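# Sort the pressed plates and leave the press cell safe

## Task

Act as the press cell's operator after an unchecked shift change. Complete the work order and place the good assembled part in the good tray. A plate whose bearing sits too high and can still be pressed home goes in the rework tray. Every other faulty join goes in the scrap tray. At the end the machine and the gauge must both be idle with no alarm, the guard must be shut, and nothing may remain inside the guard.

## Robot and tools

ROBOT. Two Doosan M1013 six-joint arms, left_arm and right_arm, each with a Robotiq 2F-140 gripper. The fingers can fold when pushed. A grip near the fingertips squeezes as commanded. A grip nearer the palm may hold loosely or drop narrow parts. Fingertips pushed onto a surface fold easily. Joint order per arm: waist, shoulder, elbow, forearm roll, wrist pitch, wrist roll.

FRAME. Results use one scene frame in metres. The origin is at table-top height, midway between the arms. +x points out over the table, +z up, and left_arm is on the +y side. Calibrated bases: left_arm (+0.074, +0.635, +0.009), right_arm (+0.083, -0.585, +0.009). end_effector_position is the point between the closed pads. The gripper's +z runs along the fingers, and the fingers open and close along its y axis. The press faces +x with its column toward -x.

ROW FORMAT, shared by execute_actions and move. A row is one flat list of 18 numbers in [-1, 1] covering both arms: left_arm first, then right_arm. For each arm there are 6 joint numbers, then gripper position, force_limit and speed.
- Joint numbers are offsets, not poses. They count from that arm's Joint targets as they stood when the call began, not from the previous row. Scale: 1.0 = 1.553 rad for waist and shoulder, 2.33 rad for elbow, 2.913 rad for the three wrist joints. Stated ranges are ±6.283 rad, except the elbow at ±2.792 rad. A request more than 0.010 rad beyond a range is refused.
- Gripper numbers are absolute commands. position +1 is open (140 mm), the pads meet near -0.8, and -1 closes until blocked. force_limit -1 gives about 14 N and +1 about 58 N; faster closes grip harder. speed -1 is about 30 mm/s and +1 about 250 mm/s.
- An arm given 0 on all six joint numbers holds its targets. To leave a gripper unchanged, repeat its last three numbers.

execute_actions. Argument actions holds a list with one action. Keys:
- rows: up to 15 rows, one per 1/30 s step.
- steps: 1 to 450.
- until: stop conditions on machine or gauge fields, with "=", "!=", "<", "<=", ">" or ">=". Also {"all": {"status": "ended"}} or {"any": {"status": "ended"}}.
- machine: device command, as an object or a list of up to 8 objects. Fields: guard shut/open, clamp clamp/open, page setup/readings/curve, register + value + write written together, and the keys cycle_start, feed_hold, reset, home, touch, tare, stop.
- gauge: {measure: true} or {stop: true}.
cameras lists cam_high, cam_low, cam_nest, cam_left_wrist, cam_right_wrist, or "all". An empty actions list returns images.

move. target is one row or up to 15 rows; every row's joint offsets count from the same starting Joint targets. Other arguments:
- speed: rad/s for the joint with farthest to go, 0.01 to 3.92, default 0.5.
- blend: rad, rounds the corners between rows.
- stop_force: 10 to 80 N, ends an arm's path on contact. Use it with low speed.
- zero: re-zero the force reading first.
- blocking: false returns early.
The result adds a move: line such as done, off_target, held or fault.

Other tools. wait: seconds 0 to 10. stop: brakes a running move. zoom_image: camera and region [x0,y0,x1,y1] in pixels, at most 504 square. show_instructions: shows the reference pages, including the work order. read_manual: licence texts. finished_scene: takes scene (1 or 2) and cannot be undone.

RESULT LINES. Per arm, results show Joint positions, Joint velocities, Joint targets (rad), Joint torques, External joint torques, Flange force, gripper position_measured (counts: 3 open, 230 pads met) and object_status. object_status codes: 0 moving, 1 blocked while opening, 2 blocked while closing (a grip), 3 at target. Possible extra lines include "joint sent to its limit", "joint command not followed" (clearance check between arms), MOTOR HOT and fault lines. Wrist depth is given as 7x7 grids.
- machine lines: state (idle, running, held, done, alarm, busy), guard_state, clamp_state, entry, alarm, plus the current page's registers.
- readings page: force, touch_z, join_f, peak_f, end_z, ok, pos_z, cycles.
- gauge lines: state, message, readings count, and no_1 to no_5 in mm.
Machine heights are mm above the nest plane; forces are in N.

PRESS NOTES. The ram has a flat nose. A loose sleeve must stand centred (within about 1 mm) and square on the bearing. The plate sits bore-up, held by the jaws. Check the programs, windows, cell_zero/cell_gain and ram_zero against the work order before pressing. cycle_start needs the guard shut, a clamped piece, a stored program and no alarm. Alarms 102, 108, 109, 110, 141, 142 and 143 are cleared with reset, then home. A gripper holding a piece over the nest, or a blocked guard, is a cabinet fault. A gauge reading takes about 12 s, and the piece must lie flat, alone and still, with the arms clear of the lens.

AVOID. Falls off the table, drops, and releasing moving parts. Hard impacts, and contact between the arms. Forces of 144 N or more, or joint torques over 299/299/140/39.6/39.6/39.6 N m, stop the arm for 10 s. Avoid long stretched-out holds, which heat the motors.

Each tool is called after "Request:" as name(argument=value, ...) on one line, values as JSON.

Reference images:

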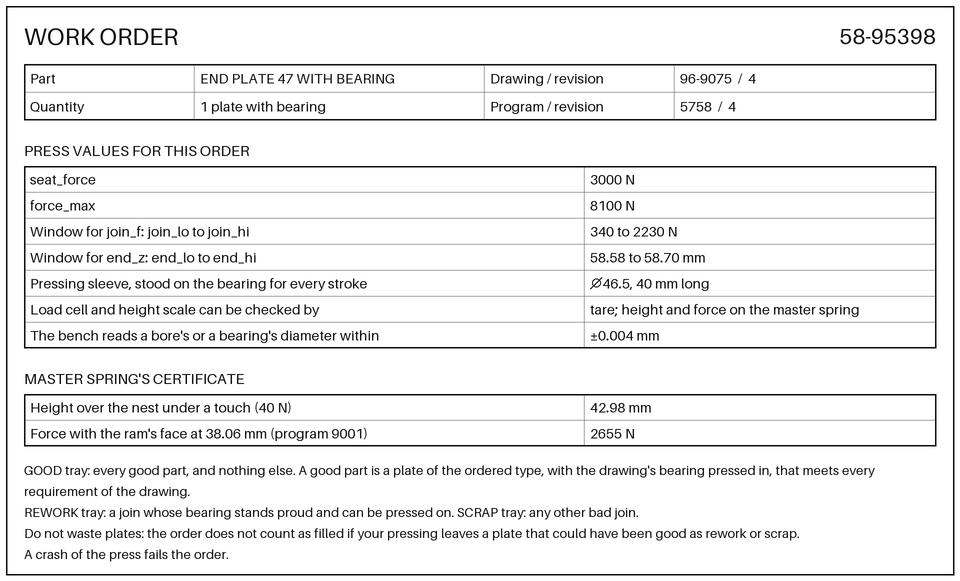

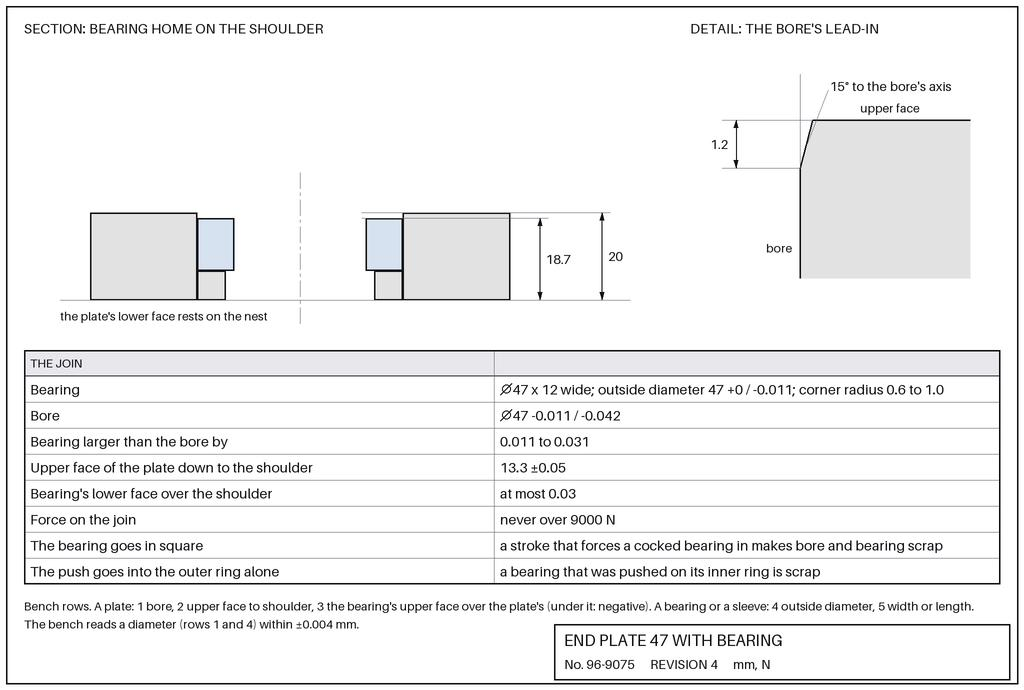

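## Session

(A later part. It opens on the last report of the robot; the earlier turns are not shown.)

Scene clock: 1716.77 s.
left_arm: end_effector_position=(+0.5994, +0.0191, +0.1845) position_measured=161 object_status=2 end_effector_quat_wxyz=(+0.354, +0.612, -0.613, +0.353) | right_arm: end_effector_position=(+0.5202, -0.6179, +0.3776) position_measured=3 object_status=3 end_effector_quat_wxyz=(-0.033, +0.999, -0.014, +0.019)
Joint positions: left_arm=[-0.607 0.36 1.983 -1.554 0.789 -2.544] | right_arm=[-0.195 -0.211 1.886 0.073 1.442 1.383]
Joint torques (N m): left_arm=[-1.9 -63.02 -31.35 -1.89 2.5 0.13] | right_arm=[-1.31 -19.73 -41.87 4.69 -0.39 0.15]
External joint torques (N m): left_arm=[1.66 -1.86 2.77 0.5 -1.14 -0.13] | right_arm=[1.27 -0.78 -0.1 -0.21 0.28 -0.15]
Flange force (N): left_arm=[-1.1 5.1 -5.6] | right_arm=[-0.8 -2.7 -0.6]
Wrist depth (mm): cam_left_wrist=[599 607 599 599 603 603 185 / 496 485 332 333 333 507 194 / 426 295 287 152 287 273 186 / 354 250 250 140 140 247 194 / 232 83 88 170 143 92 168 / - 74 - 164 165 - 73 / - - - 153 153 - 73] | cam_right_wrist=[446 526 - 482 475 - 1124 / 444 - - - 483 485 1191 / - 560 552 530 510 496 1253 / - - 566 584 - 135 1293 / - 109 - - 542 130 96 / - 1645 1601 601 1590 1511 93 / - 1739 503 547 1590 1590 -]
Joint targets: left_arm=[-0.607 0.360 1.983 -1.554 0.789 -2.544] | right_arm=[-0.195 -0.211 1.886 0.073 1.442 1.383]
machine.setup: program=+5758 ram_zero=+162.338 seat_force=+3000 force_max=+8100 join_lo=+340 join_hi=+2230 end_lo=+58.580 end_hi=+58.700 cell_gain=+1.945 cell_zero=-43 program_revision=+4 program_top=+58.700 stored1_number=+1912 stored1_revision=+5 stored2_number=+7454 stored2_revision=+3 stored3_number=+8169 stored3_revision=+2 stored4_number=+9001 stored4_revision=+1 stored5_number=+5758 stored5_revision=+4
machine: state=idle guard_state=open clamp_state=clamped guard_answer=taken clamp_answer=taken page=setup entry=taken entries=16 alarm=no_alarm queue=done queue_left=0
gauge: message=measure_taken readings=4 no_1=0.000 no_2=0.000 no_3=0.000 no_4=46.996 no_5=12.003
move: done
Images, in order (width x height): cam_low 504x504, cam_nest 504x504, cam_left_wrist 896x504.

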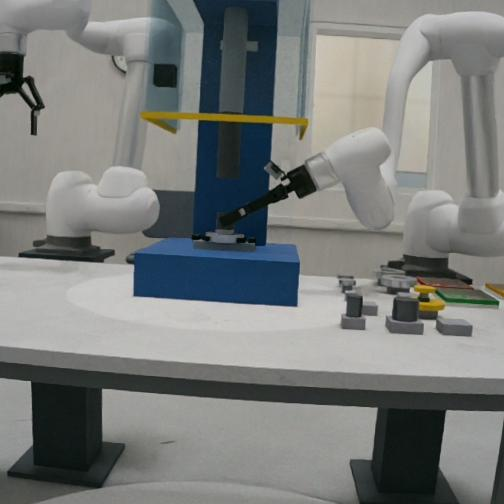

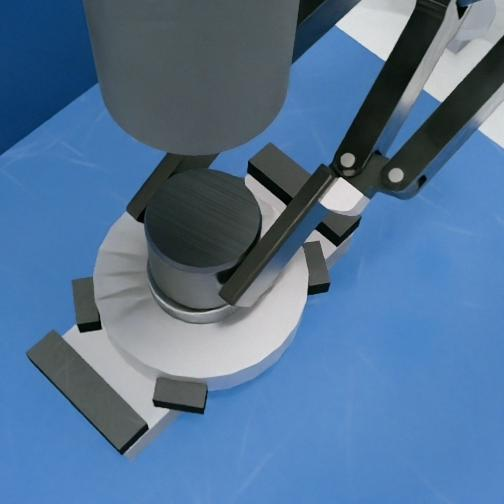

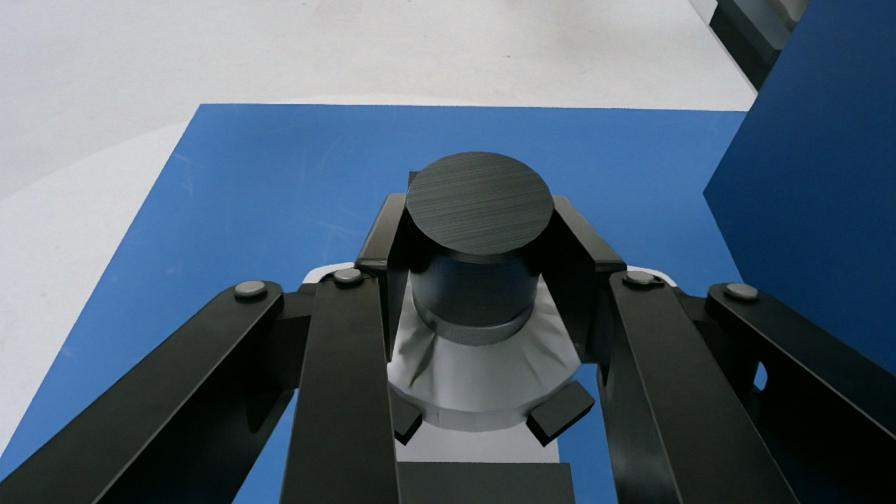

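Request:
move(target=[-0.0012,0.0006,-0.0005,-0.0003,-0.0004,-0.0002,-1,-0.3,-1,0,0,0,0,0,0,1,1,1], speed=0.02)

Request:
move(target=[0,0.0032,0.0010,-0.0025,0,0.0036,-1,-0.3,-1,0,0,0,0,0,0,1,1,1], speed=0.01, stop_force=10, cameras=["cam_left_wrist","cam_nest","cam_low"])

Request:
zoom_image(camera="cam_nest", region=[130, 190, 270, 330])

Request:
zoom_image(camera="cam_left_wrist", region=[390, 260, 570, 370])

Request:
zoom_image(camera="cam_low", region=[190, 200, 270, 250])

Scene clock: 1739.53 s.
left_arm: end_effector_position=(+0.5992, +0.0177, +0.1843) position_measured=161 object_status=2 end_effector_quat_wxyz=(+0.354, +0.612, -0.613, +0.353) | right_arm: end_effector_position=(+0.5202, -0.6179, +0.3776) position_measured=3 object_status=3 end_effector_quat_wxyz=(-0.033, +0.999, -0.014, +0.019)
Joint positions: left_arm=[-0.609 0.361 1.982 -1.555 0.788 -2.545] | right_arm=[-0.195 -0.211 1.886 0.073 1.442 1.383]
Joint torques (N m): left_arm=[-1.95 -62.79 -31.34 -1.84 2.45 0.12] | right_arm=[-1.41 -19.78 -41.9 4.66 -0.41 0.13]
External joint torques (N m): left_arm=[1.7 -2.19 2.74 0.45 -1.09 -0.12] | right_arm=[1.24 -0.17 -0.27 -0.17 0.27 -0.13]
Flange force (N): left_arm=[-1.0 5.4 -6.0] | right_arm=[0.4 -2.6 -0.8]
Wrist depth (mm): cam_left_wrist=[596 595 595 602 599 598 184 / 497 482 331 332 503 503 185 / 428 284 284 152 288 273 185 / 376 250 250 140 141 247 193 / - 82 88 167 143 92 84 / - 74 - 164 165 - 73 / - - - 153 153 - 73] | cam_right_wrist=[- 491 496 - 458 455 1146 / 448 528 515 - - 482 1197 / - 553 536 - - 509 1266 / 484 - 572 595 - 140 1307 / - 109 - 576 - 131 96 / - 1645 1645 - 1540 1520 93 / - 1752 638 576 1622 1590 -]
Joint targets: left_arm=[-0.609 0.361 1.982 -1.555 0.788 -2.545] | right_arm=[-0.195 -0.211 1.886 0.073 1.442 1.383]
machine.setup: program=+5758 ram_zero=+162.338 seat_force=+3000 force_max=+8100 join_lo=+340 join_hi=+2230 end_lo=+58.580 end_hi=+58.700 cell_gain=+1.945 cell_zero=-43 program_revision=+4 program_top=+58.700 stored1_number=+1912 stored1_revision=+5 stored2_number=+7454 stored2_revision=+3 stored3_number=+8169 stored3_revision=+2 stored4_number=+9001 stored4_revision=+1 stored5_number=+5758 stored5_revision=+4
machine: state=idle guard_state=open clamp_state=clamped guard_answer=taken clamp_answer=taken page=setup entry=taken entries=16 alarm=no_alarm queue=done queue_left=0
gauge: message=measure_taken readings=4 no_1=0.000 no_2=0.000 no_3=0.000 no_4=46.996 no_5=12.003
move: done

Scene clock: 1740.77 s.
left_arm: end_effector_position=(+0.5993, +0.0177, +0.1819) position_measured=161 object_status=2 end_effector_quat_wxyz=(+0.354, +0.612, -0.613, +0.353) | right_arm: end_effector_position=(+0.5202, -0.6179, +0.3776) position_measured=3 object_status=3 end_effector_quat_wxyz=(-0.033, +0.999, -0.014, +0.019)
Joint positions: left_arm=[-0.609 0.364 1.984 -1.56 0.788 -2.538] | right_arm=[-0.195 -0.211 1.886 0.073 1.442 1.383]
Joint torques (N m): left_arm=[-3.52 -51.27 -23.96 0.12 -0.01 0.04] | right_arm=[-1.47 -19.89 -41.87 4.67 -0.39 0.18]
External joint torques (N m): left_arm=[3.27 -13.86 -4.49 -1.52 1.38 -0.04] | right_arm=[1.35 -0.35 -0.33 -0.16 0.26 -0.18]
Flange force (N): left_arm=[10.2 5.2 -16.7] | right_arm=[0.3 -2.8 -0.9]
Wrist depth (mm): cam_left_wrist=[590 590 594 600 598 599 185 / 495 510 329 329 330 332 185 / 424 273 283 152 284 270 185 / 374 246 247 140 140 244 194 / 224 82 88 166 143 92 168 / - 74 - 162 162 - 73 / - - - 151 151 - 73] | cam_right_wrist=[- 488 - - 463 434 1104 / - - - - - 478 1209 / 458 - 541 - - 503 1246 / 499 572 556 - 520 151 1314 / - 110 - - - 130 96 / - 1667 1633 - 1540 1483 93 / - 1727 652 556 1633 1570 -]
Joint targets: left_arm=[-0.609 0.364 1.984 -1.560 0.788 -2.538] | right_arm=[-0.195 -0.211 1.886 0.073 1.442 1.383]
machine.setup: program=+5758 ram_zero=+162.338 seat_force=+3000 force_max=+8100 join_lo=+340 join_hi=+2230 end_lo=+58.580 end_hi=+58.700 cell_gain=+1.945 cell_zero=-43 program_revision=+4 program_top=+58.700 stored1_number=+1912 stored1_revision=+5 stored2_number=+7454 stored2_revision=+3 stored3_number=+8169 stored3_revision=+2 stored4_number=+9001 stored4_revision=+1 stored5_number=+5758 stored5_revision=+4
machine: state=idle guard_state=open clamp_state=clamped guard_answer=taken clamp_answer=taken page=setup entry=taken entries=16 alarm=no_alarm queue=done queue_left=0
gauge: message=measure_taken readings=4 no_1=0.000 no_2=0.000 no_3=0.000 no_4=46.996 no_5=12.003
move: contact (left_arm)
Images, in order (width x height): cam_low 504x504, cam_nest 504x504, cam_left_wrist 896x504.

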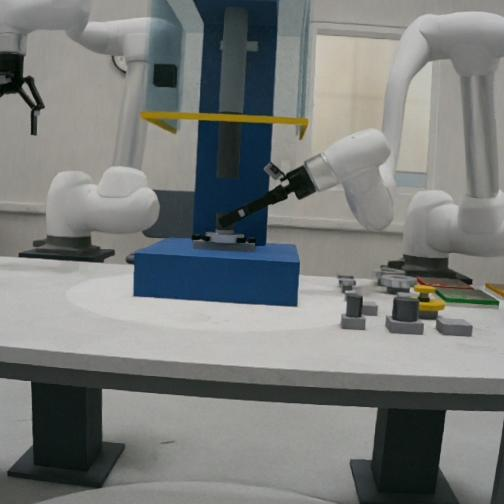

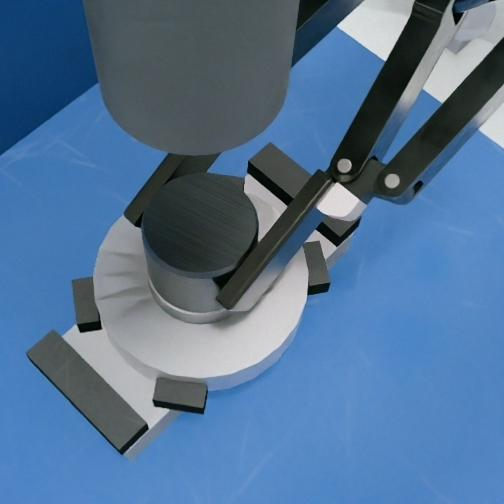

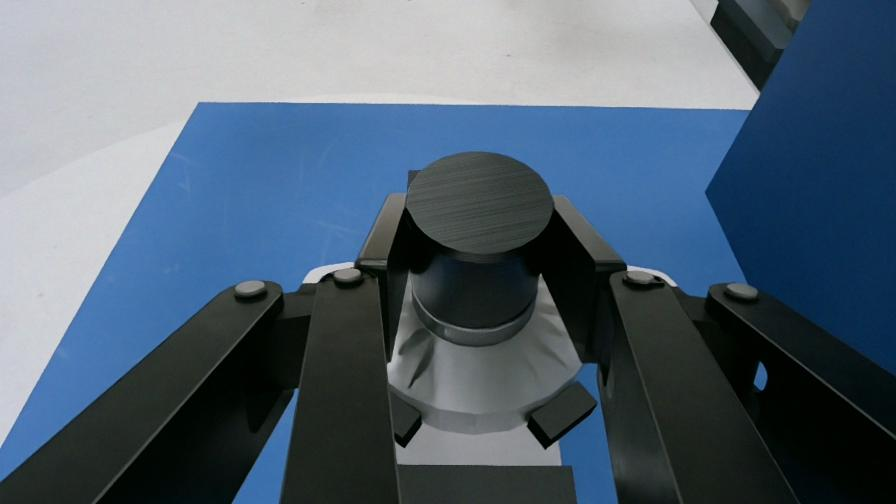

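Scaled by 3.600.

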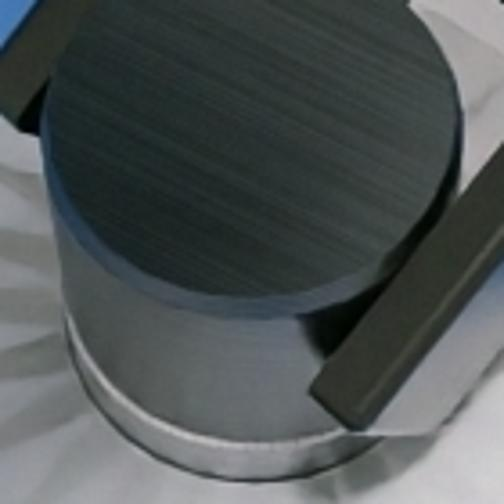

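Scaled by 2.800.

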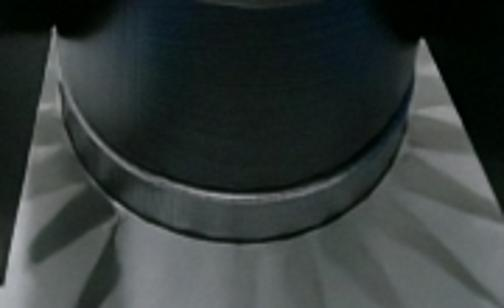

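Scaled by 6.300.

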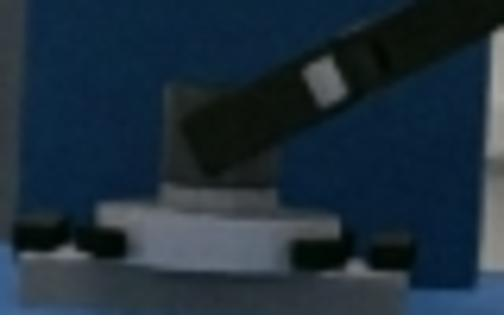

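Request:
move(target=[0,0,0,0,0,0,0.0,-0.3,-1,0,0,0,0,0,0,1,1,1], cameras=["cam_nest","cam_low","cam_left_wrist"])

Request:
zoom_image(camera="cam_nest", region=[120, 160, 290, 330])

Request:
zoom_image(camera="cam_low", region=[170, 190, 280, 270])

Scene clock: 1768.77 s.
left_arm: end_effector_position=(+0.5993, +0.0177, +0.1819) position_measured=129 object_status=0 end_effector_quat_wxyz=(+0.354, +0.612, -0.613, +0.353) | right_arm: end_effector_position=(+0.5202, -0.6179, +0.3776) position_measured=3 object_status=3 end_effector_quat_wxyz=(-0.033, +0.999, -0.014, +0.019)
Joint positions: left_arm=[-0.609 0.364 1.984 -1.56 0.788 -2.538] | right_arm=[-0.195 -0.211 1.886 0.073 1.442 1.383]
Joint torques (N m): left_arm=[-1.97 -58.92 -28.01 -0.98 1.55 0.12] | right_arm=[-1.59 -19.42 -41.91 4.65 -0.36 0.15]
External joint torques (N m): left_arm=[1.7 -6.21 -0.44 -0.41 -0.18 -0.12] | right_arm=[1.51 -0.82 -0.04 -0.17 0.25 -0.16]
Flange force (N): left_arm=[3.7 4.9 -8.5] | right_arm=[-0.8 -3.3 -0.5]
Wrist depth (mm): cam_left_wrist=[588 583 569 587 592 630 185 / 491 511 326 328 331 331 185 / 424 287 282 151 284 269 186 / 372 246 132 141 141 244 194 / - 82 107 168 169 97 84 / - 73 - 162 165 - - / - 73 - 151 166 - -] | cam_right_wrist=[440 - 485 478 464 450 1146 / - 540 508 508 - 493 1197 / - 554 560 - - 497 1246 / - 558 523 - 534 135 1321 / - 110 - 558 551 130 96 / - 1645 1622 - 1389 1511 93 / - 1778 646 553 1645 1580 -]
Joint targets: left_arm=[-0.609 0.364 1.984 -1.560 0.788 -2.538] | right_arm=[-0.195 -0.211 1.886 0.073 1.442 1.383]
machine.setup: program=+5758 ram_zero=+162.338 seat_force=+3000 force_max=+8100 join_lo=+340 join_hi=+2230 end_lo=+58.580 end_hi=+58.700 cell_gain=+1.945 cell_zero=-43 program_revision=+4 program_top=+58.700 stored1_number=+1912 stored1_revision=+5 stored2_number=+7454 stored2_revision=+3 stored3_number=+8169 stored3_revision=+2 stored4_number=+9001 stored4_revision=+1 stored5_number=+5758 stored5_revision=+4
machine: state=idle guard_state=open clamp_state=clamped guard_answer=taken clamp_answer=taken page=setup entry=taken entries=16 alarm=no_alarm queue=done queue_left=0
gauge: message=measure_taken readings=4 no_1=0.000 no_2=0.000 no_3=0.000 no_4=46.996 no_5=12.003
move: done
Images, in order (width x height): cam_low 504x504, cam_nest 504x504, cam_left_wrist 896x504.

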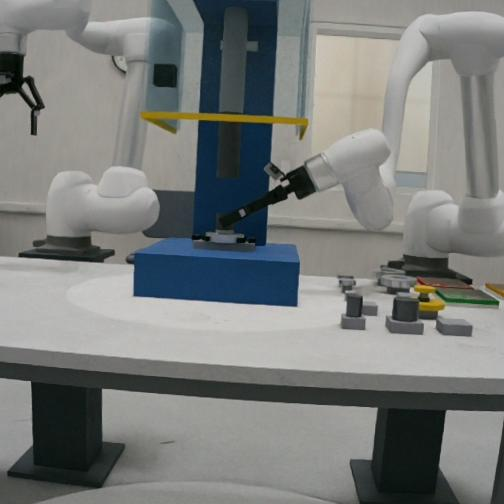

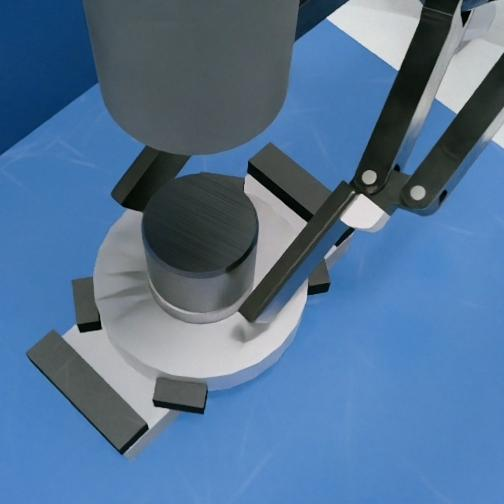

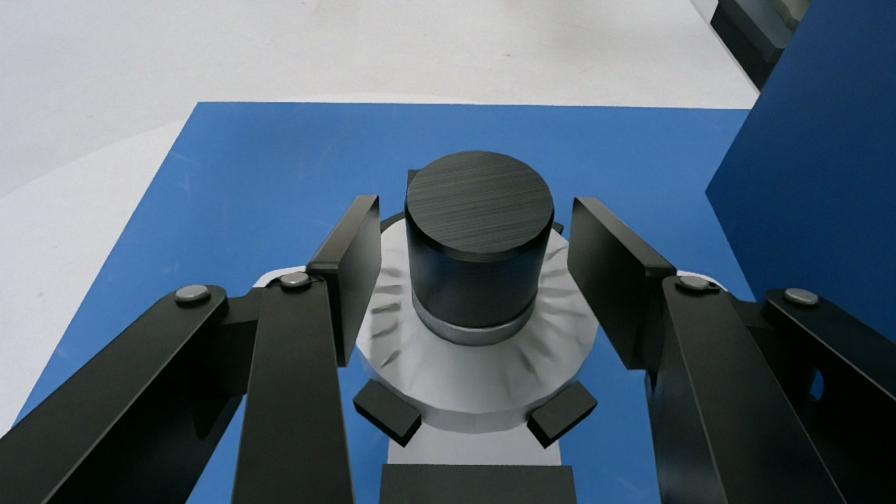

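Scaled by 2.965.

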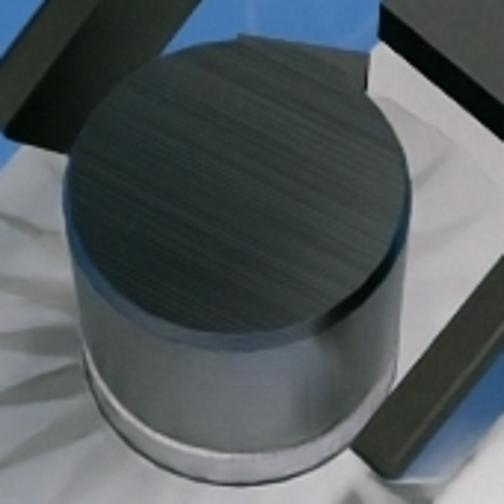

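Scaled by 4.582.

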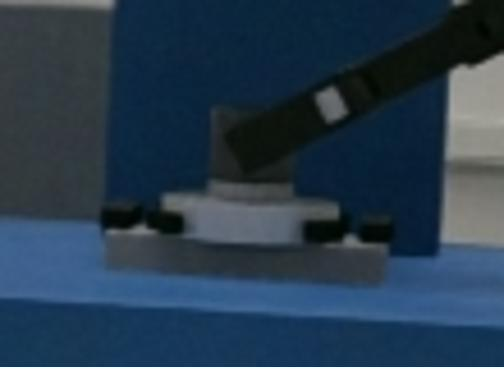

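Request:
move(target=[[0.09775,-0.07605,0.02622,0.05002,0.03961,-0.02183,0,-0.3,-1,0,0,0,0,0,0,1,1,1],[0.31,-0.0974,0.0670,0.1028,0.1152,0.0248,0,-0.3,-1,0,0,0,0,0,0,1,1,1]], speed=[0.06,0.25], cameras=["cam_nest","cam_low"])

Request:
zoom_image(camera="cam_nest", region=[120, 160, 290, 330])

Request:
zoom_image(camera="cam_low", region=[180, 200, 270, 260])

Scene clock: 1793.50 s.
left_arm: end_effector_position=(+0.6010, +0.3109, +0.2067) position_measured=129 object_status=3 end_effector_quat_wxyz=(+0.354, +0.612, -0.613, +0.353) | right_arm: end_effector_position=(+0.5202, -0.6179, +0.3776) position_measured=3 object_status=3 end_effector_quat_wxyz=(-0.033, +0.999, -0.014, +0.019)
Joint positions: left_arm=[-0.128 0.213 2.14 -1.261 1.123 -2.466] | right_arm=[-0.195 -0.211 1.886 0.073 1.442 1.383]
Joint torques (N m): left_arm=[-2.14 -43.92 -26.91 -0.41 1.71 0.1] | right_arm=[-1.18 -19.57 -41.85 4.65 -0.4 0.16]
External joint torques (N m): left_arm=[1.94 -5.22 -0.37 -0.38 -0.2 -0.1] | right_arm=[1.13 -0.97 -0.28 -0.16 0.28 -0.17]
Flange force (N): left_arm=[4.4 6.1 -6.4] | right_arm=[-0.9 -2.4 -1.0]
Wrist depth (mm): cam_left_wrist=[633 - 442 370 428 309 299 / 536 512 372 361 375 341 1789 / 463 455 318 321 321 324 344 / 405 404 125 335 161 323 392 / - 82 107 363 352 97 84 / - 73 - 329 328 - - / - 73 - 298 270 - -] | cam_right_wrist=[476 - - 473 - 451 1146 / 501 530 - - - - 1191 / - - - 536 510 504 1259 / 479 567 541 - - 136 1300 / - 110 - - - 130 96 / - 1622 1667 - 1511 1511 93 / - 498 509 553 1633 1580 -]
Joint targets: left_arm=[-0.128 0.213 2.140 -1.261 1.123 -2.466] | right_arm=[-0.195 -0.211 1.886 0.073 1.442 1.383]
machine.setup: program=+5758 ram_zero=+162.338 seat_force=+3000 force_max=+8100 join_lo=+340 join_hi=+2230 end_lo=+58.580 end_hi=+58.700 cell_gain=+1.945 cell_zero=-43 program_revision=+4 program_top=+58.700 stored1_number=+1912 stored1_revision=+5 stored2_number=+7454 stored2_revision=+3 stored3_number=+8169 stored3_revision=+2 stored4_number=+9001 stored4_revision=+1 stored5_number=+5758 stored5_revision=+4
machine: state=idle guard_state=open clamp_state=clamped guard_answer=taken clamp_answer=taken page=setup entry=taken entries=16 alarm=no_alarm queue=done queue_left=0
gauge: message=measure_taken readings=4 no_1=0.000 no_2=0.000 no_3=0.000 no_4=46.996 no_5=12.003
move: done
Images, in order (width x height): cam_low 504x504, cam_nest 504x504.

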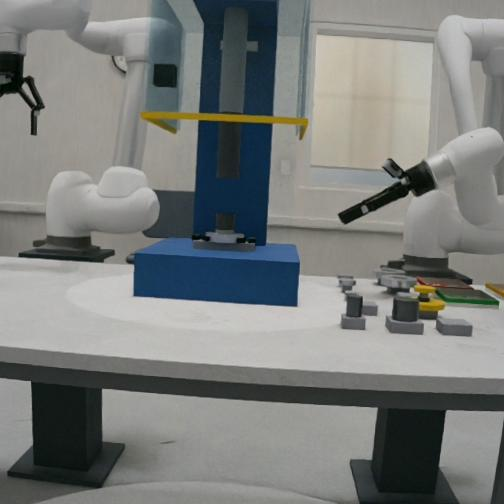

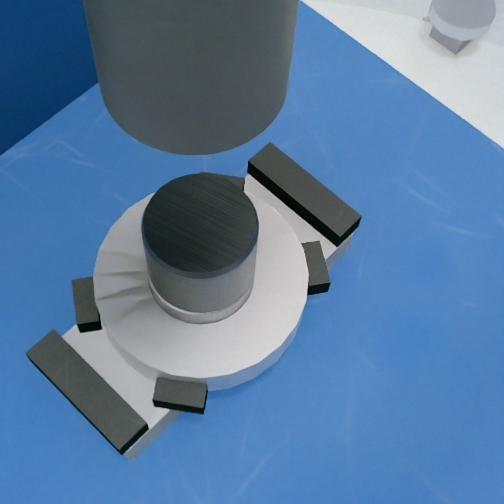

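Scaled by 2.965.

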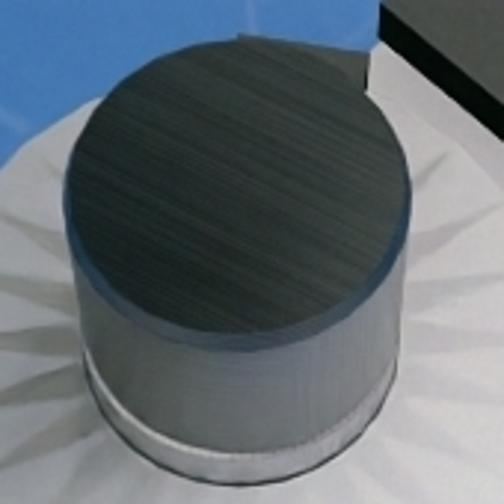

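Scaled by 5.600.

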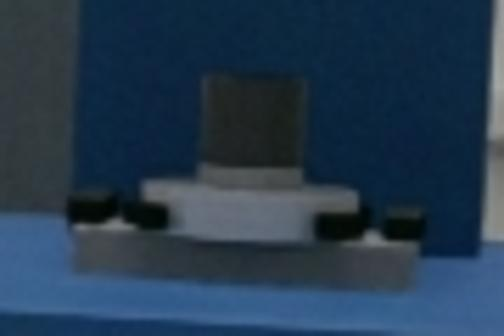

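Request:
zoom_image(camera="cam_low", region=[212, 210, 240, 238])

Request:
zoom_image(camera="cam_nest", region=[140, 260, 260, 330])

Scaled by 18.000.

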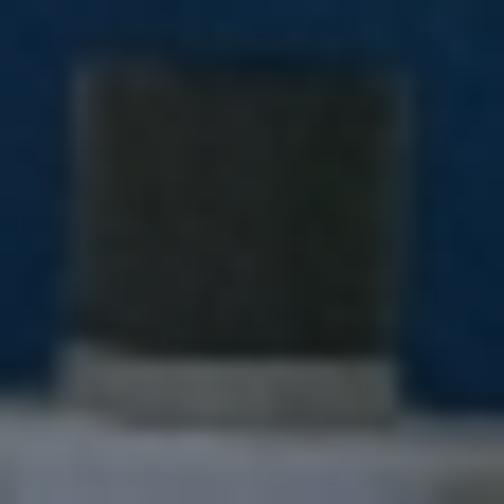

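Scaled by 4.200.

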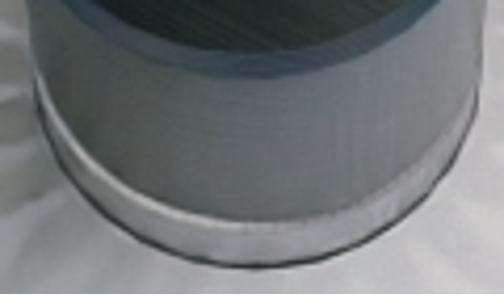

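Request:
zoom_image(camera="cam_nest", region=[142, 265, 182, 325])

Request:
zoom_image(camera="cam_nest", region=[222, 265, 262, 325])

Request:
zoom_image(camera="cam_nest", region=[180, 290, 225, 330])

Scaled by 8.400.

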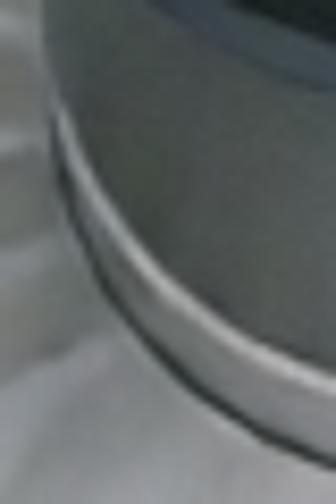

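Scaled by 8.400.

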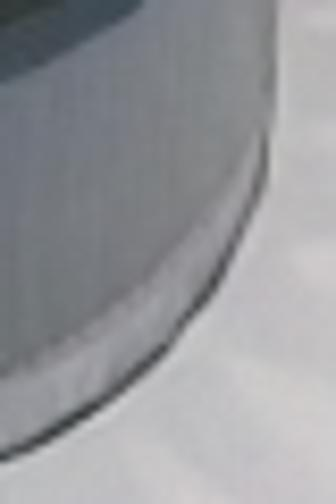

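Scaled by 11.200.

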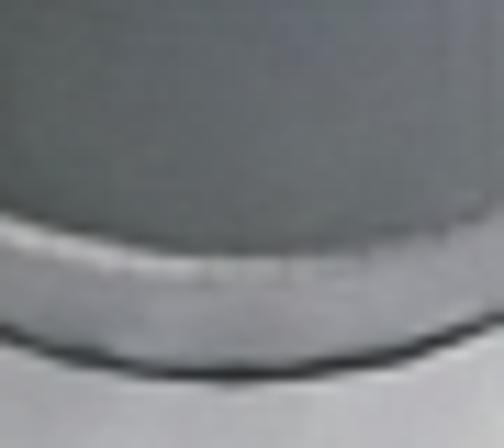

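Request:
move(target=[-0.2121,0.0214,-0.0408,-0.0527,-0.0757,-0.0465,0,-0.3,-1,0,0,0,0,0,0,1,1,1], speed=0.3, cameras=["cam_left_wrist"])

Request:
zoom_image(camera="cam_left_wrist", region=[400, 170, 560, 330])

Scene clock: 1826.33 s.
left_arm: end_effector_position=(+0.6002, +0.1228, +0.2271) position_measured=129 object_status=3 end_effector_quat_wxyz=(+0.354, +0.612, -0.613, +0.353) | right_arm: end_effector_position=(+0.5202, -0.6179, +0.3776) position_measured=3 object_status=3 end_effector_quat_wxyz=(-0.033, +0.999, -0.014, +0.019)
Joint positions: left_arm=[-0.457 0.246 2.045 -1.414 0.903 -2.601] | right_arm=[-0.195 -0.211 1.886 0.073 1.442 1.383]
Joint torques (N m): left_arm=[-2.07 -49.45 -29.75 -0.79 1.42 0.1] | right_arm=[-1.35 -19.63 -42.03 4.68 -0.4 0.15]
External joint torques (N m): left_arm=[1.88 -5.53 -0.15 -0.35 -0.18 -0.1] | right_arm=[1.28 -0.9 -0.19 -0.17 0.28 -0.15]
Flange force (N): left_arm=[2.9 5.6 -7.8] | right_arm=[-0.9 -2.8 -0.8]
Wrist depth (mm): cam_left_wrist=[675 688 646 674 691 262 196 / 572 590 391 380 407 282 205 / 493 468 349 266 340 281 196 / 429 321 126 264 161 261 195 / - 82 109 262 261 97 84 / - 73 247 246 246 - - / - 73 225 225 225 - -] | cam_right_wrist=[- 519 482 - 467 - 1135 / - 520 521 493 486 502 1191 / - 573 - - - - 1246 / 491 - - 546 560 135 1366 / - 109 - 574 - 130 97 / - 1679 1612 707 1540 1492 93 / - 1679 517 556 1612 1570 -]
Joint targets: left_arm=[-0.457 0.246 2.045 -1.414 0.903 -2.601] | right_arm=[-0.195 -0.211 1.886 0.073 1.442 1.383]
machine.setup: program=+5758 ram_zero=+162.338 seat_force=+3000 force_max=+8100 join_lo=+340 join_hi=+2230 end_lo=+58.580 end_hi=+58.700 cell_gain=+1.945 cell_zero=-43 program_revision=+4 program_top=+58.700 stored1_number=+1912 stored1_revision=+5 stored2_number=+7454 stored2_revision=+3 stored3_number=+8169 stored3_revision=+2 stored4_number=+9001 stored4_revision=+1 stored5_number=+5758 stored5_revision=+4
machine: state=idle guard_state=open clamp_state=clamped guard_answer=taken clamp_answer=taken page=setup entry=taken entries=16 alarm=no_alarm queue=done queue_left=0
gauge: message=measure_taken readings=4 no_1=0.000 no_2=0.000 no_3=0.000 no_4=46.996 no_5=12.003
move: done
Images, in order (width x height): cam_left_wrist 896x504.

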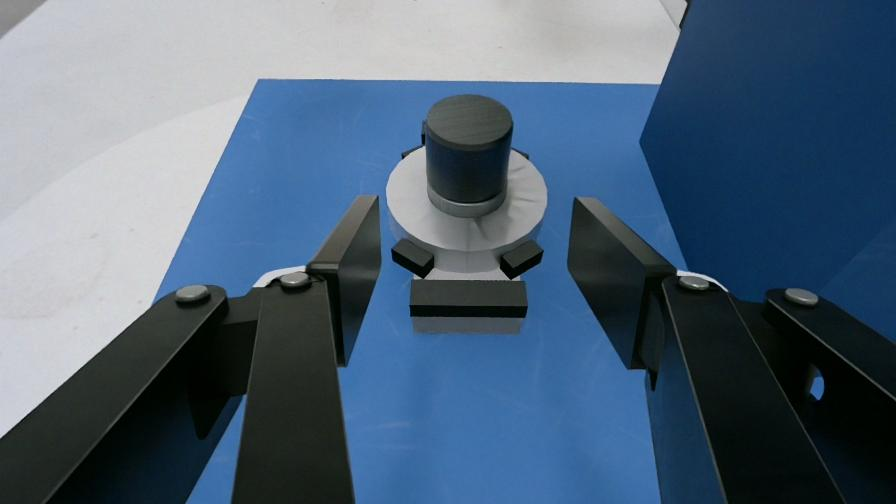

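Scaled by 3.150.

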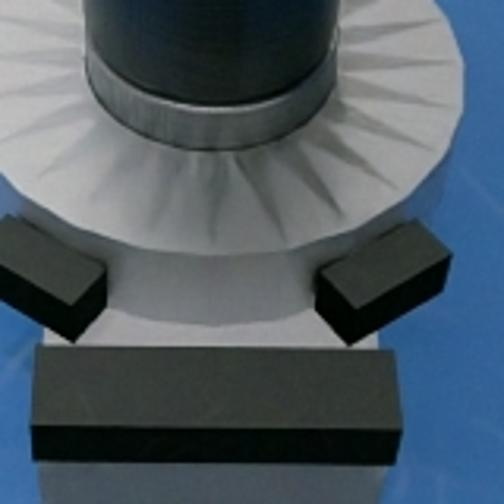

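Request:
zoom_image(camera="cam_left_wrist", region=[420, 165, 515, 222])

Request:
zoom_image(camera="cam_left_wrist", region=[420, 170, 460, 220])

Request:
zoom_image(camera="cam_left_wrist", region=[475, 170, 515, 220])

Scaled by 5.305.

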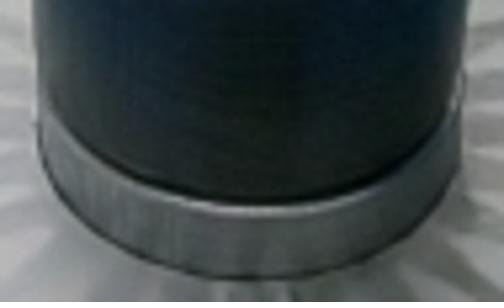

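Scaled by 10.080.

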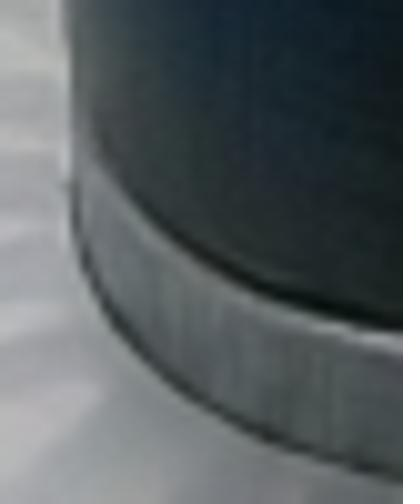

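Scaled by 10.080.

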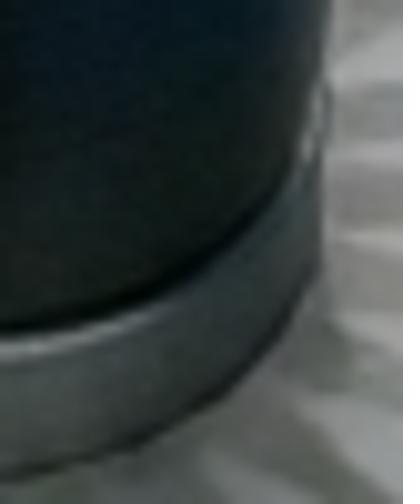

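Request:
move(target=[0.0129,0.2753,-0.2918,0.1581,0.2417,0.0113,0,-0.3,-1,0,0,0,0,0,0,1,1,1], speed=0.4, cameras=["cam_left_wrist"])

Request:
zoom_image(camera="cam_left_wrist", region=[400, 80, 560, 240])

Scene clock: 1859.00 s.
left_arm: end_effector_position=(+0.6852, +0.0833, +0.2270) position_measured=129 object_status=3 end_effector_quat_wxyz=(-0.462, -0.330, +0.801, -0.191) | right_arm: end_effector_position=(+0.5202, -0.6179, +0.3776) position_measured=3 object_status=3 end_effector_quat_wxyz=(-0.033, +0.999, -0.014, +0.019)
Joint positions: left_arm=[-0.437 0.674 1.365 -0.954 1.607 -2.568] | right_arm=[-0.195 -0.211 1.886 0.073 1.442 1.383]
Joint torques (N m): left_arm=[-2.13 -91.89 -35.06 0.51 1.52 0.11] | right_arm=[-1.37 -19.62 -41.84 4.69 -0.39 0.15]
External joint torques (N m): left_arm=[1.75 -7.83 -0.1 -0.34 -0.22 -0.11] | right_arm=[1.27 -0.61 -0.2 -0.21 0.27 -0.15]
Flange force (N): left_arm=[6.5 11.0 -0.5] | right_arm=[-0.4 -2.7 -0.8]
Wrist depth (mm): cam_left_wrist=[655 686 655 462 333 272 274 / 571 569 552 393 363 296 1814 / 488 347 338 261 349 331 354 / 418 304 125 263 161 306 318 / - 82 108 272 246 97 84 / - 73 244 245 246 - - / - 73 222 224 224 - -] | cam_right_wrist=[- 517 - 477 461 464 1157 / - 511 519 - 501 479 1191 / 475 547 - 518 - 1209 1240 / 480 - - - - 151 1300 / - 109 - - - 130 96 / - 1679 1633 - 1530 1502 93 / - 1765 641 569 1590 1580 -]
Joint targets: left_arm=[-0.437 0.674 1.365 -0.954 1.607 -2.568] | right_arm=[-0.195 -0.211 1.886 0.073 1.442 1.383]
machine.setup: program=+5758 ram_zero=+162.338 seat_force=+3000 force_max=+8100 join_lo=+340 join_hi=+2230 end_lo=+58.580 end_hi=+58.700 cell_gain=+1.945 cell_zero=-43 program_revision=+4 program_top=+58.700 stored1_number=+1912 stored1_revision=+5 stored2_number=+7454 stored2_revision=+3 stored3_number=+8169 stored3_revision=+2 stored4_number=+9001 stored4_revision=+1 stored5_number=+5758 stored5_revision=+4
machine: state=idle guard_state=open clamp_state=clamped guard_answer=taken clamp_answer=taken page=setup entry=taken entries=16 alarm=no_alarm queue=done queue_left=0
gauge: message=measure_taken readings=4 no_1=0.000 no_2=0.000 no_3=0.000 no_4=46.996 no_5=12.003
move: done
Images, in order (width x height): cam_left_wrist 896x504.

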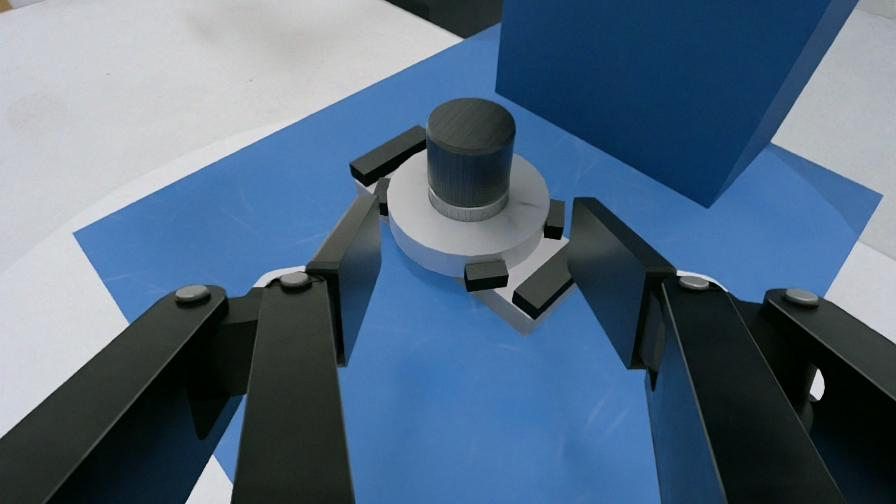

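Scaled by 3.150.

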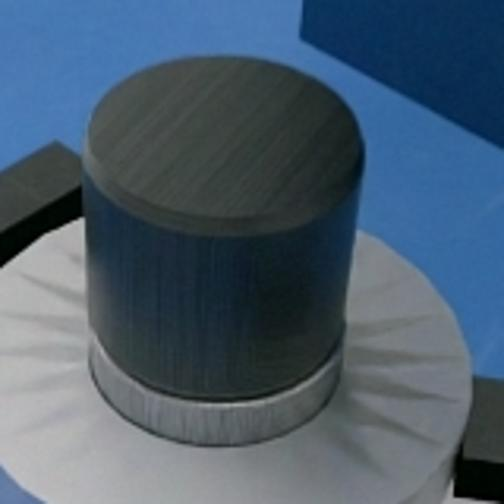

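Request:
zoom_image(camera="cam_left_wrist", region=[422, 165, 462, 225])

Request:
zoom_image(camera="cam_left_wrist", region=[480, 165, 520, 225])

Scaled by 8.400.

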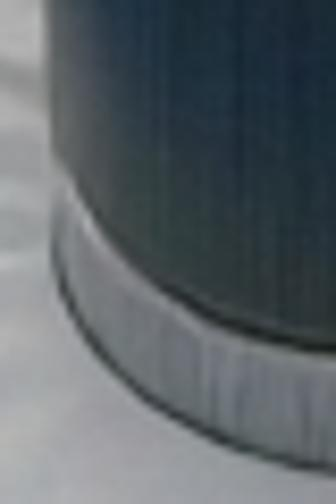

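Scaled by 8.400.

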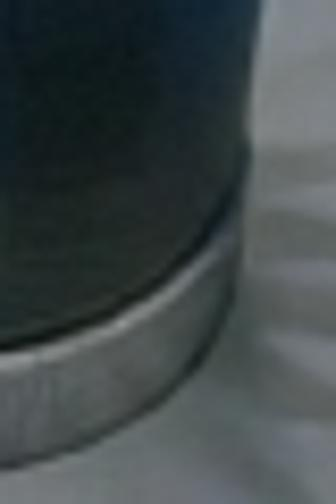

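Request:
move(target=[0.1992,-0.2970,0.3327,-0.1052,-0.1659,0.0352,0,-0.3,-1,0,0,0,0,0,0,1,1,1], speed=0.5)

Request:
execute_actions(actions=[{"machine":[{"guard":"shut","page":"readings"},{"tare":true},{"touch":true}],"steps":450,"until":{"all":{"status":"ended"}}}], cameras=["cam_nest"])

Scene clock: 1875.93 s.
left_arm: end_effector_position=(+0.6006, +0.3110, +0.2068) position_measured=129 object_status=3 end_effector_quat_wxyz=(+0.354, +0.612, -0.613, +0.353) | right_arm: end_effector_position=(+0.5202, -0.6179, +0.3776) position_measured=3 object_status=3 end_effector_quat_wxyz=(-0.033, +0.999, -0.014, +0.019)
Joint positions: left_arm=[-0.128 0.213 2.14 -1.26 1.124 -2.466] | right_arm=[-0.195 -0.211 1.886 0.073 1.442 1.383]
Joint torques (N m): left_arm=[-1.91 -43.44 -26.75 -0.41 1.7 0.11] | right_arm=[-1.34 -19.44 -41.84 4.7 -0.37 0.11]
External joint torques (N m): left_arm=[1.7 -5.62 -0.56 -0.38 -0.19 -0.11] | right_arm=[1.24 -0.76 -0.18 -0.22 0.24 -0.12]
Flange force (N): left_arm=[5.3 6.3 -6.4] | right_arm=[-0.7 -2.7 -0.7]
Wrist depth (mm): cam_left_wrist=[644 - 440 366 420 298 320 / 519 - 371 360 373 - 1826 / 461 458 320 320 321 323 344 / 403 408 125 336 161 323 393 / - 82 109 366 350 97 84 / - 73 327 329 329 - - / - 73 283 300 269 - -] | cam_right_wrist=[- 507 - 473 488 - 1135 / 427 523 - 488 - - 1185 / - 541 537 511 - - 1259 / - 547 548 - 541 140 1314 / - 109 580 - - 131 96 / - 1656 1601 697 1474 1465 93 / - 1752 638 573 1622 1550 -]
Joint targets: left_arm=[-0.128 0.213 2.140 -1.260 1.124 -2.466] | right_arm=[-0.195 -0.211 1.886 0.073 1.442 1.383]
machine.setup: program=+5758 ram_zero=+162.338 seat_force=+3000 force_max=+8100 join_lo=+340 join_hi=+2230 end_lo=+58.580 end_hi=+58.700 cell_gain=+1.945 cell_zero=-43 program_revision=+4 program_top=+58.700 stored1_number=+1912 stored1_revision=+5 stored2_number=+7454 stored2_revision=+3 stored3_number=+8169 stored3_revision=+2 stored4_number=+9001 stored4_revision=+1 stored5_number=+5758 stored5_revision=+4
machine: state=idle guard_state=open clamp_state=clamped guard_answer=taken clamp_answer=taken page=setup entry=taken entries=16 alarm=no_alarm queue=done queue_left=0
gauge: message=measure_taken readings=4 no_1=0.000 no_2=0.000 no_3=0.000 no_4=46.996 no_5=12.003
move: done

Scene clock: 1886.63 s.
left_arm: end_effector_position=(+0.6006, +0.3110, +0.2068) position_measured=129 object_status=3 end_effector_quat_wxyz=(+0.354, +0.612, -0.613, +0.353) | right_arm: end_effector_position=(+0.5202, -0.6179, +0.3776) position_measured=3 object_status=3 end_effector_quat_wxyz=(-0.033, +0.999, -0.014, +0.019)
Joint positions: left_arm=[-0.128 0.213 2.14 -1.26 1.124 -2.466] | right_arm=[-0.195 -0.211 1.886 0.073 1.442 1.383]
Joint torques (N m): left_arm=[-1.89 -43.81 -26.97 -0.4 1.71 0.11] | right_arm=[-1.33 -19.57 -42.03 4.67 -0.36 0.14]
External joint torques (N m): left_arm=[1.68 -5.25 -0.29 -0.38 -0.19 -0.11] | right_arm=[1.25 -0.64 0.15 -0.21 0.25 -0.14]
Flange force (N): left_arm=[4.7 6.3 -6.0] | right_arm=[-0.9 -2.7 -0.2]
Wrist depth (mm): cam_left_wrist=[662 643 445 368 433 309 302 / 537 535 369 361 373 342 1719 / 462 312 304 320 320 324 333 / 431 397 125 336 161 323 393 / - 82 108 364 350 97 84 / - 73 327 328 328 - - / - 73 - 300 268 - -] | cam_right_wrist=[442 483 474 - - - 1140 / 456 - - 489 - - 1197 / 458 - 528 - - - 1246 / 481 - 570 - 556 135 1307 / - 110 601 - 558 140 97 / - 1633 1612 - 1601 1511 93 / - 1752 494 566 1580 1601 -]
Joint targets: left_arm=[-0.128 0.213 2.140 -1.260 1.124 -2.466] | right_arm=[-0.195 -0.211 1.886 0.073 1.442 1.383]
Tool commands: left_gripper/position=+0.0 left_gripper/force_limit=-0.3 left_gripper/speed=-1.0 right_gripper/position=+1.0 right_gripper/force_limit=+1.0 right_gripper/speed=+1.0
machine.readings: force=+0 touch_z=+69.951 join_f=+2505 peak_f=+2659 end_z=+38.058 ok=+0 pos_z=+157.662 cycles=+2
machine: state=idle guard_state=shut clamp_state=clamped guard_answer=taken clamp_answer=taken page=readings entry=taken entries=18 alarm=no_alarm queue=done queue_left=0
gauge: message=measure_taken readings=4 no_1=0.000 no_2=0.000 no_3=0.000 no_4=46.996 no_5=12.003
Images, in order (width x height): cam_nest 504x504.

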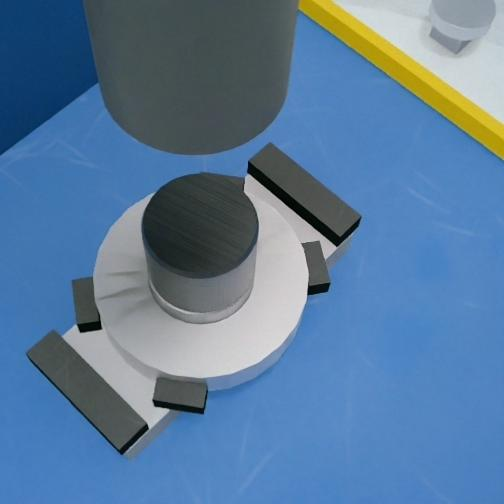

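Request:
execute_actions(actions=[{"machine":{"cycle_start":true},"steps":450,"until":{"machine":{"state":["!=","running"]}}}], cameras=["cam_nest"])

Scene clock: 1896.03 s.
left_arm: end_effector_position=(+0.6006, +0.3110, +0.2068) position_measured=129 object_status=3 end_effector_quat_wxyz=(+0.354, +0.612, -0.613, +0.353) | right_arm: end_effector_position=(+0.5202, -0.6179, +0.3776) position_measured=3 object_status=3 end_effector_quat_wxyz=(-0.033, +0.999, -0.014, +0.019)
Joint positions: left_arm=[-0.128 0.213 2.14 -1.26 1.124 -2.466] | right_arm=[-0.195 -0.211 1.886 0.073 1.442 1.383]
Joint torques (N m): left_arm=[-1.86 -43.54 -27.03 -0.42 1.71 0.14] | right_arm=[-1.14 -19.51 -41.92 4.7 -0.37 0.15]
External joint torques (N m): left_arm=[1.65 -5.54 -0.3 -0.37 -0.2 -0.14] | right_arm=[0.94 -0.26 -0.21 -0.2 0.24 -0.15]
Flange force (N): left_arm=[5.1 6.7 -6.2] | right_arm=[0.1 -1.9 -0.7]
Wrist depth (mm): cam_left_wrist=[644 605 443 367 447 307 300 / 540 522 370 361 373 342 1742 / 465 308 304 321 322 323 331 / 404 394 125 339 161 321 392 / - 82 93 364 349 97 84 / - 73 328 330 330 - - / - 73 - 299 268 - -] | cam_right_wrist=[- 488 501 467 467 470 1146 / 478 - 510 503 487 493 1179 / - 569 - 534 520 1253 1266 / - - - - - 140 1293 / - 110 - - 542 140 96 / - 1622 1679 - 1511 1502 93 / - 1765 515 549 1550 1550 -]
Joint targets: left_arm=[-0.128 0.213 2.140 -1.260 1.124 -2.466] | right_arm=[-0.195 -0.211 1.886 0.073 1.442 1.383]
Tool commands: left_gripper/position=+0.0 left_gripper/force_limit=-0.3 left_gripper/speed=-1.0 right_gripper/position=+1.0 right_gripper/force_limit=+1.0 right_gripper/speed=+1.0
machine.readings: force=+0 touch_z=+69.951 join_f=+1488 peak_f=+3376 end_z=+58.642 ok=+1 pos_z=+157.662 cycles=+3
machine: state=done guard_state=shut clamp_state=clamped guard_answer=taken clamp_answer=taken page=readings entry=taken entries=19 alarm=no_alarm queue=done queue_left=0
gauge: message=measure_taken readings=4 no_1=0.000 no_2=0.000 no_3=0.000 no_4=46.996 no_5=12.003
Images, in order (width x height): cam_nest 504x504.

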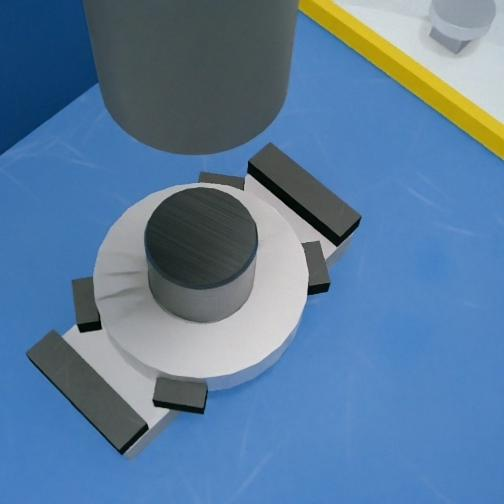

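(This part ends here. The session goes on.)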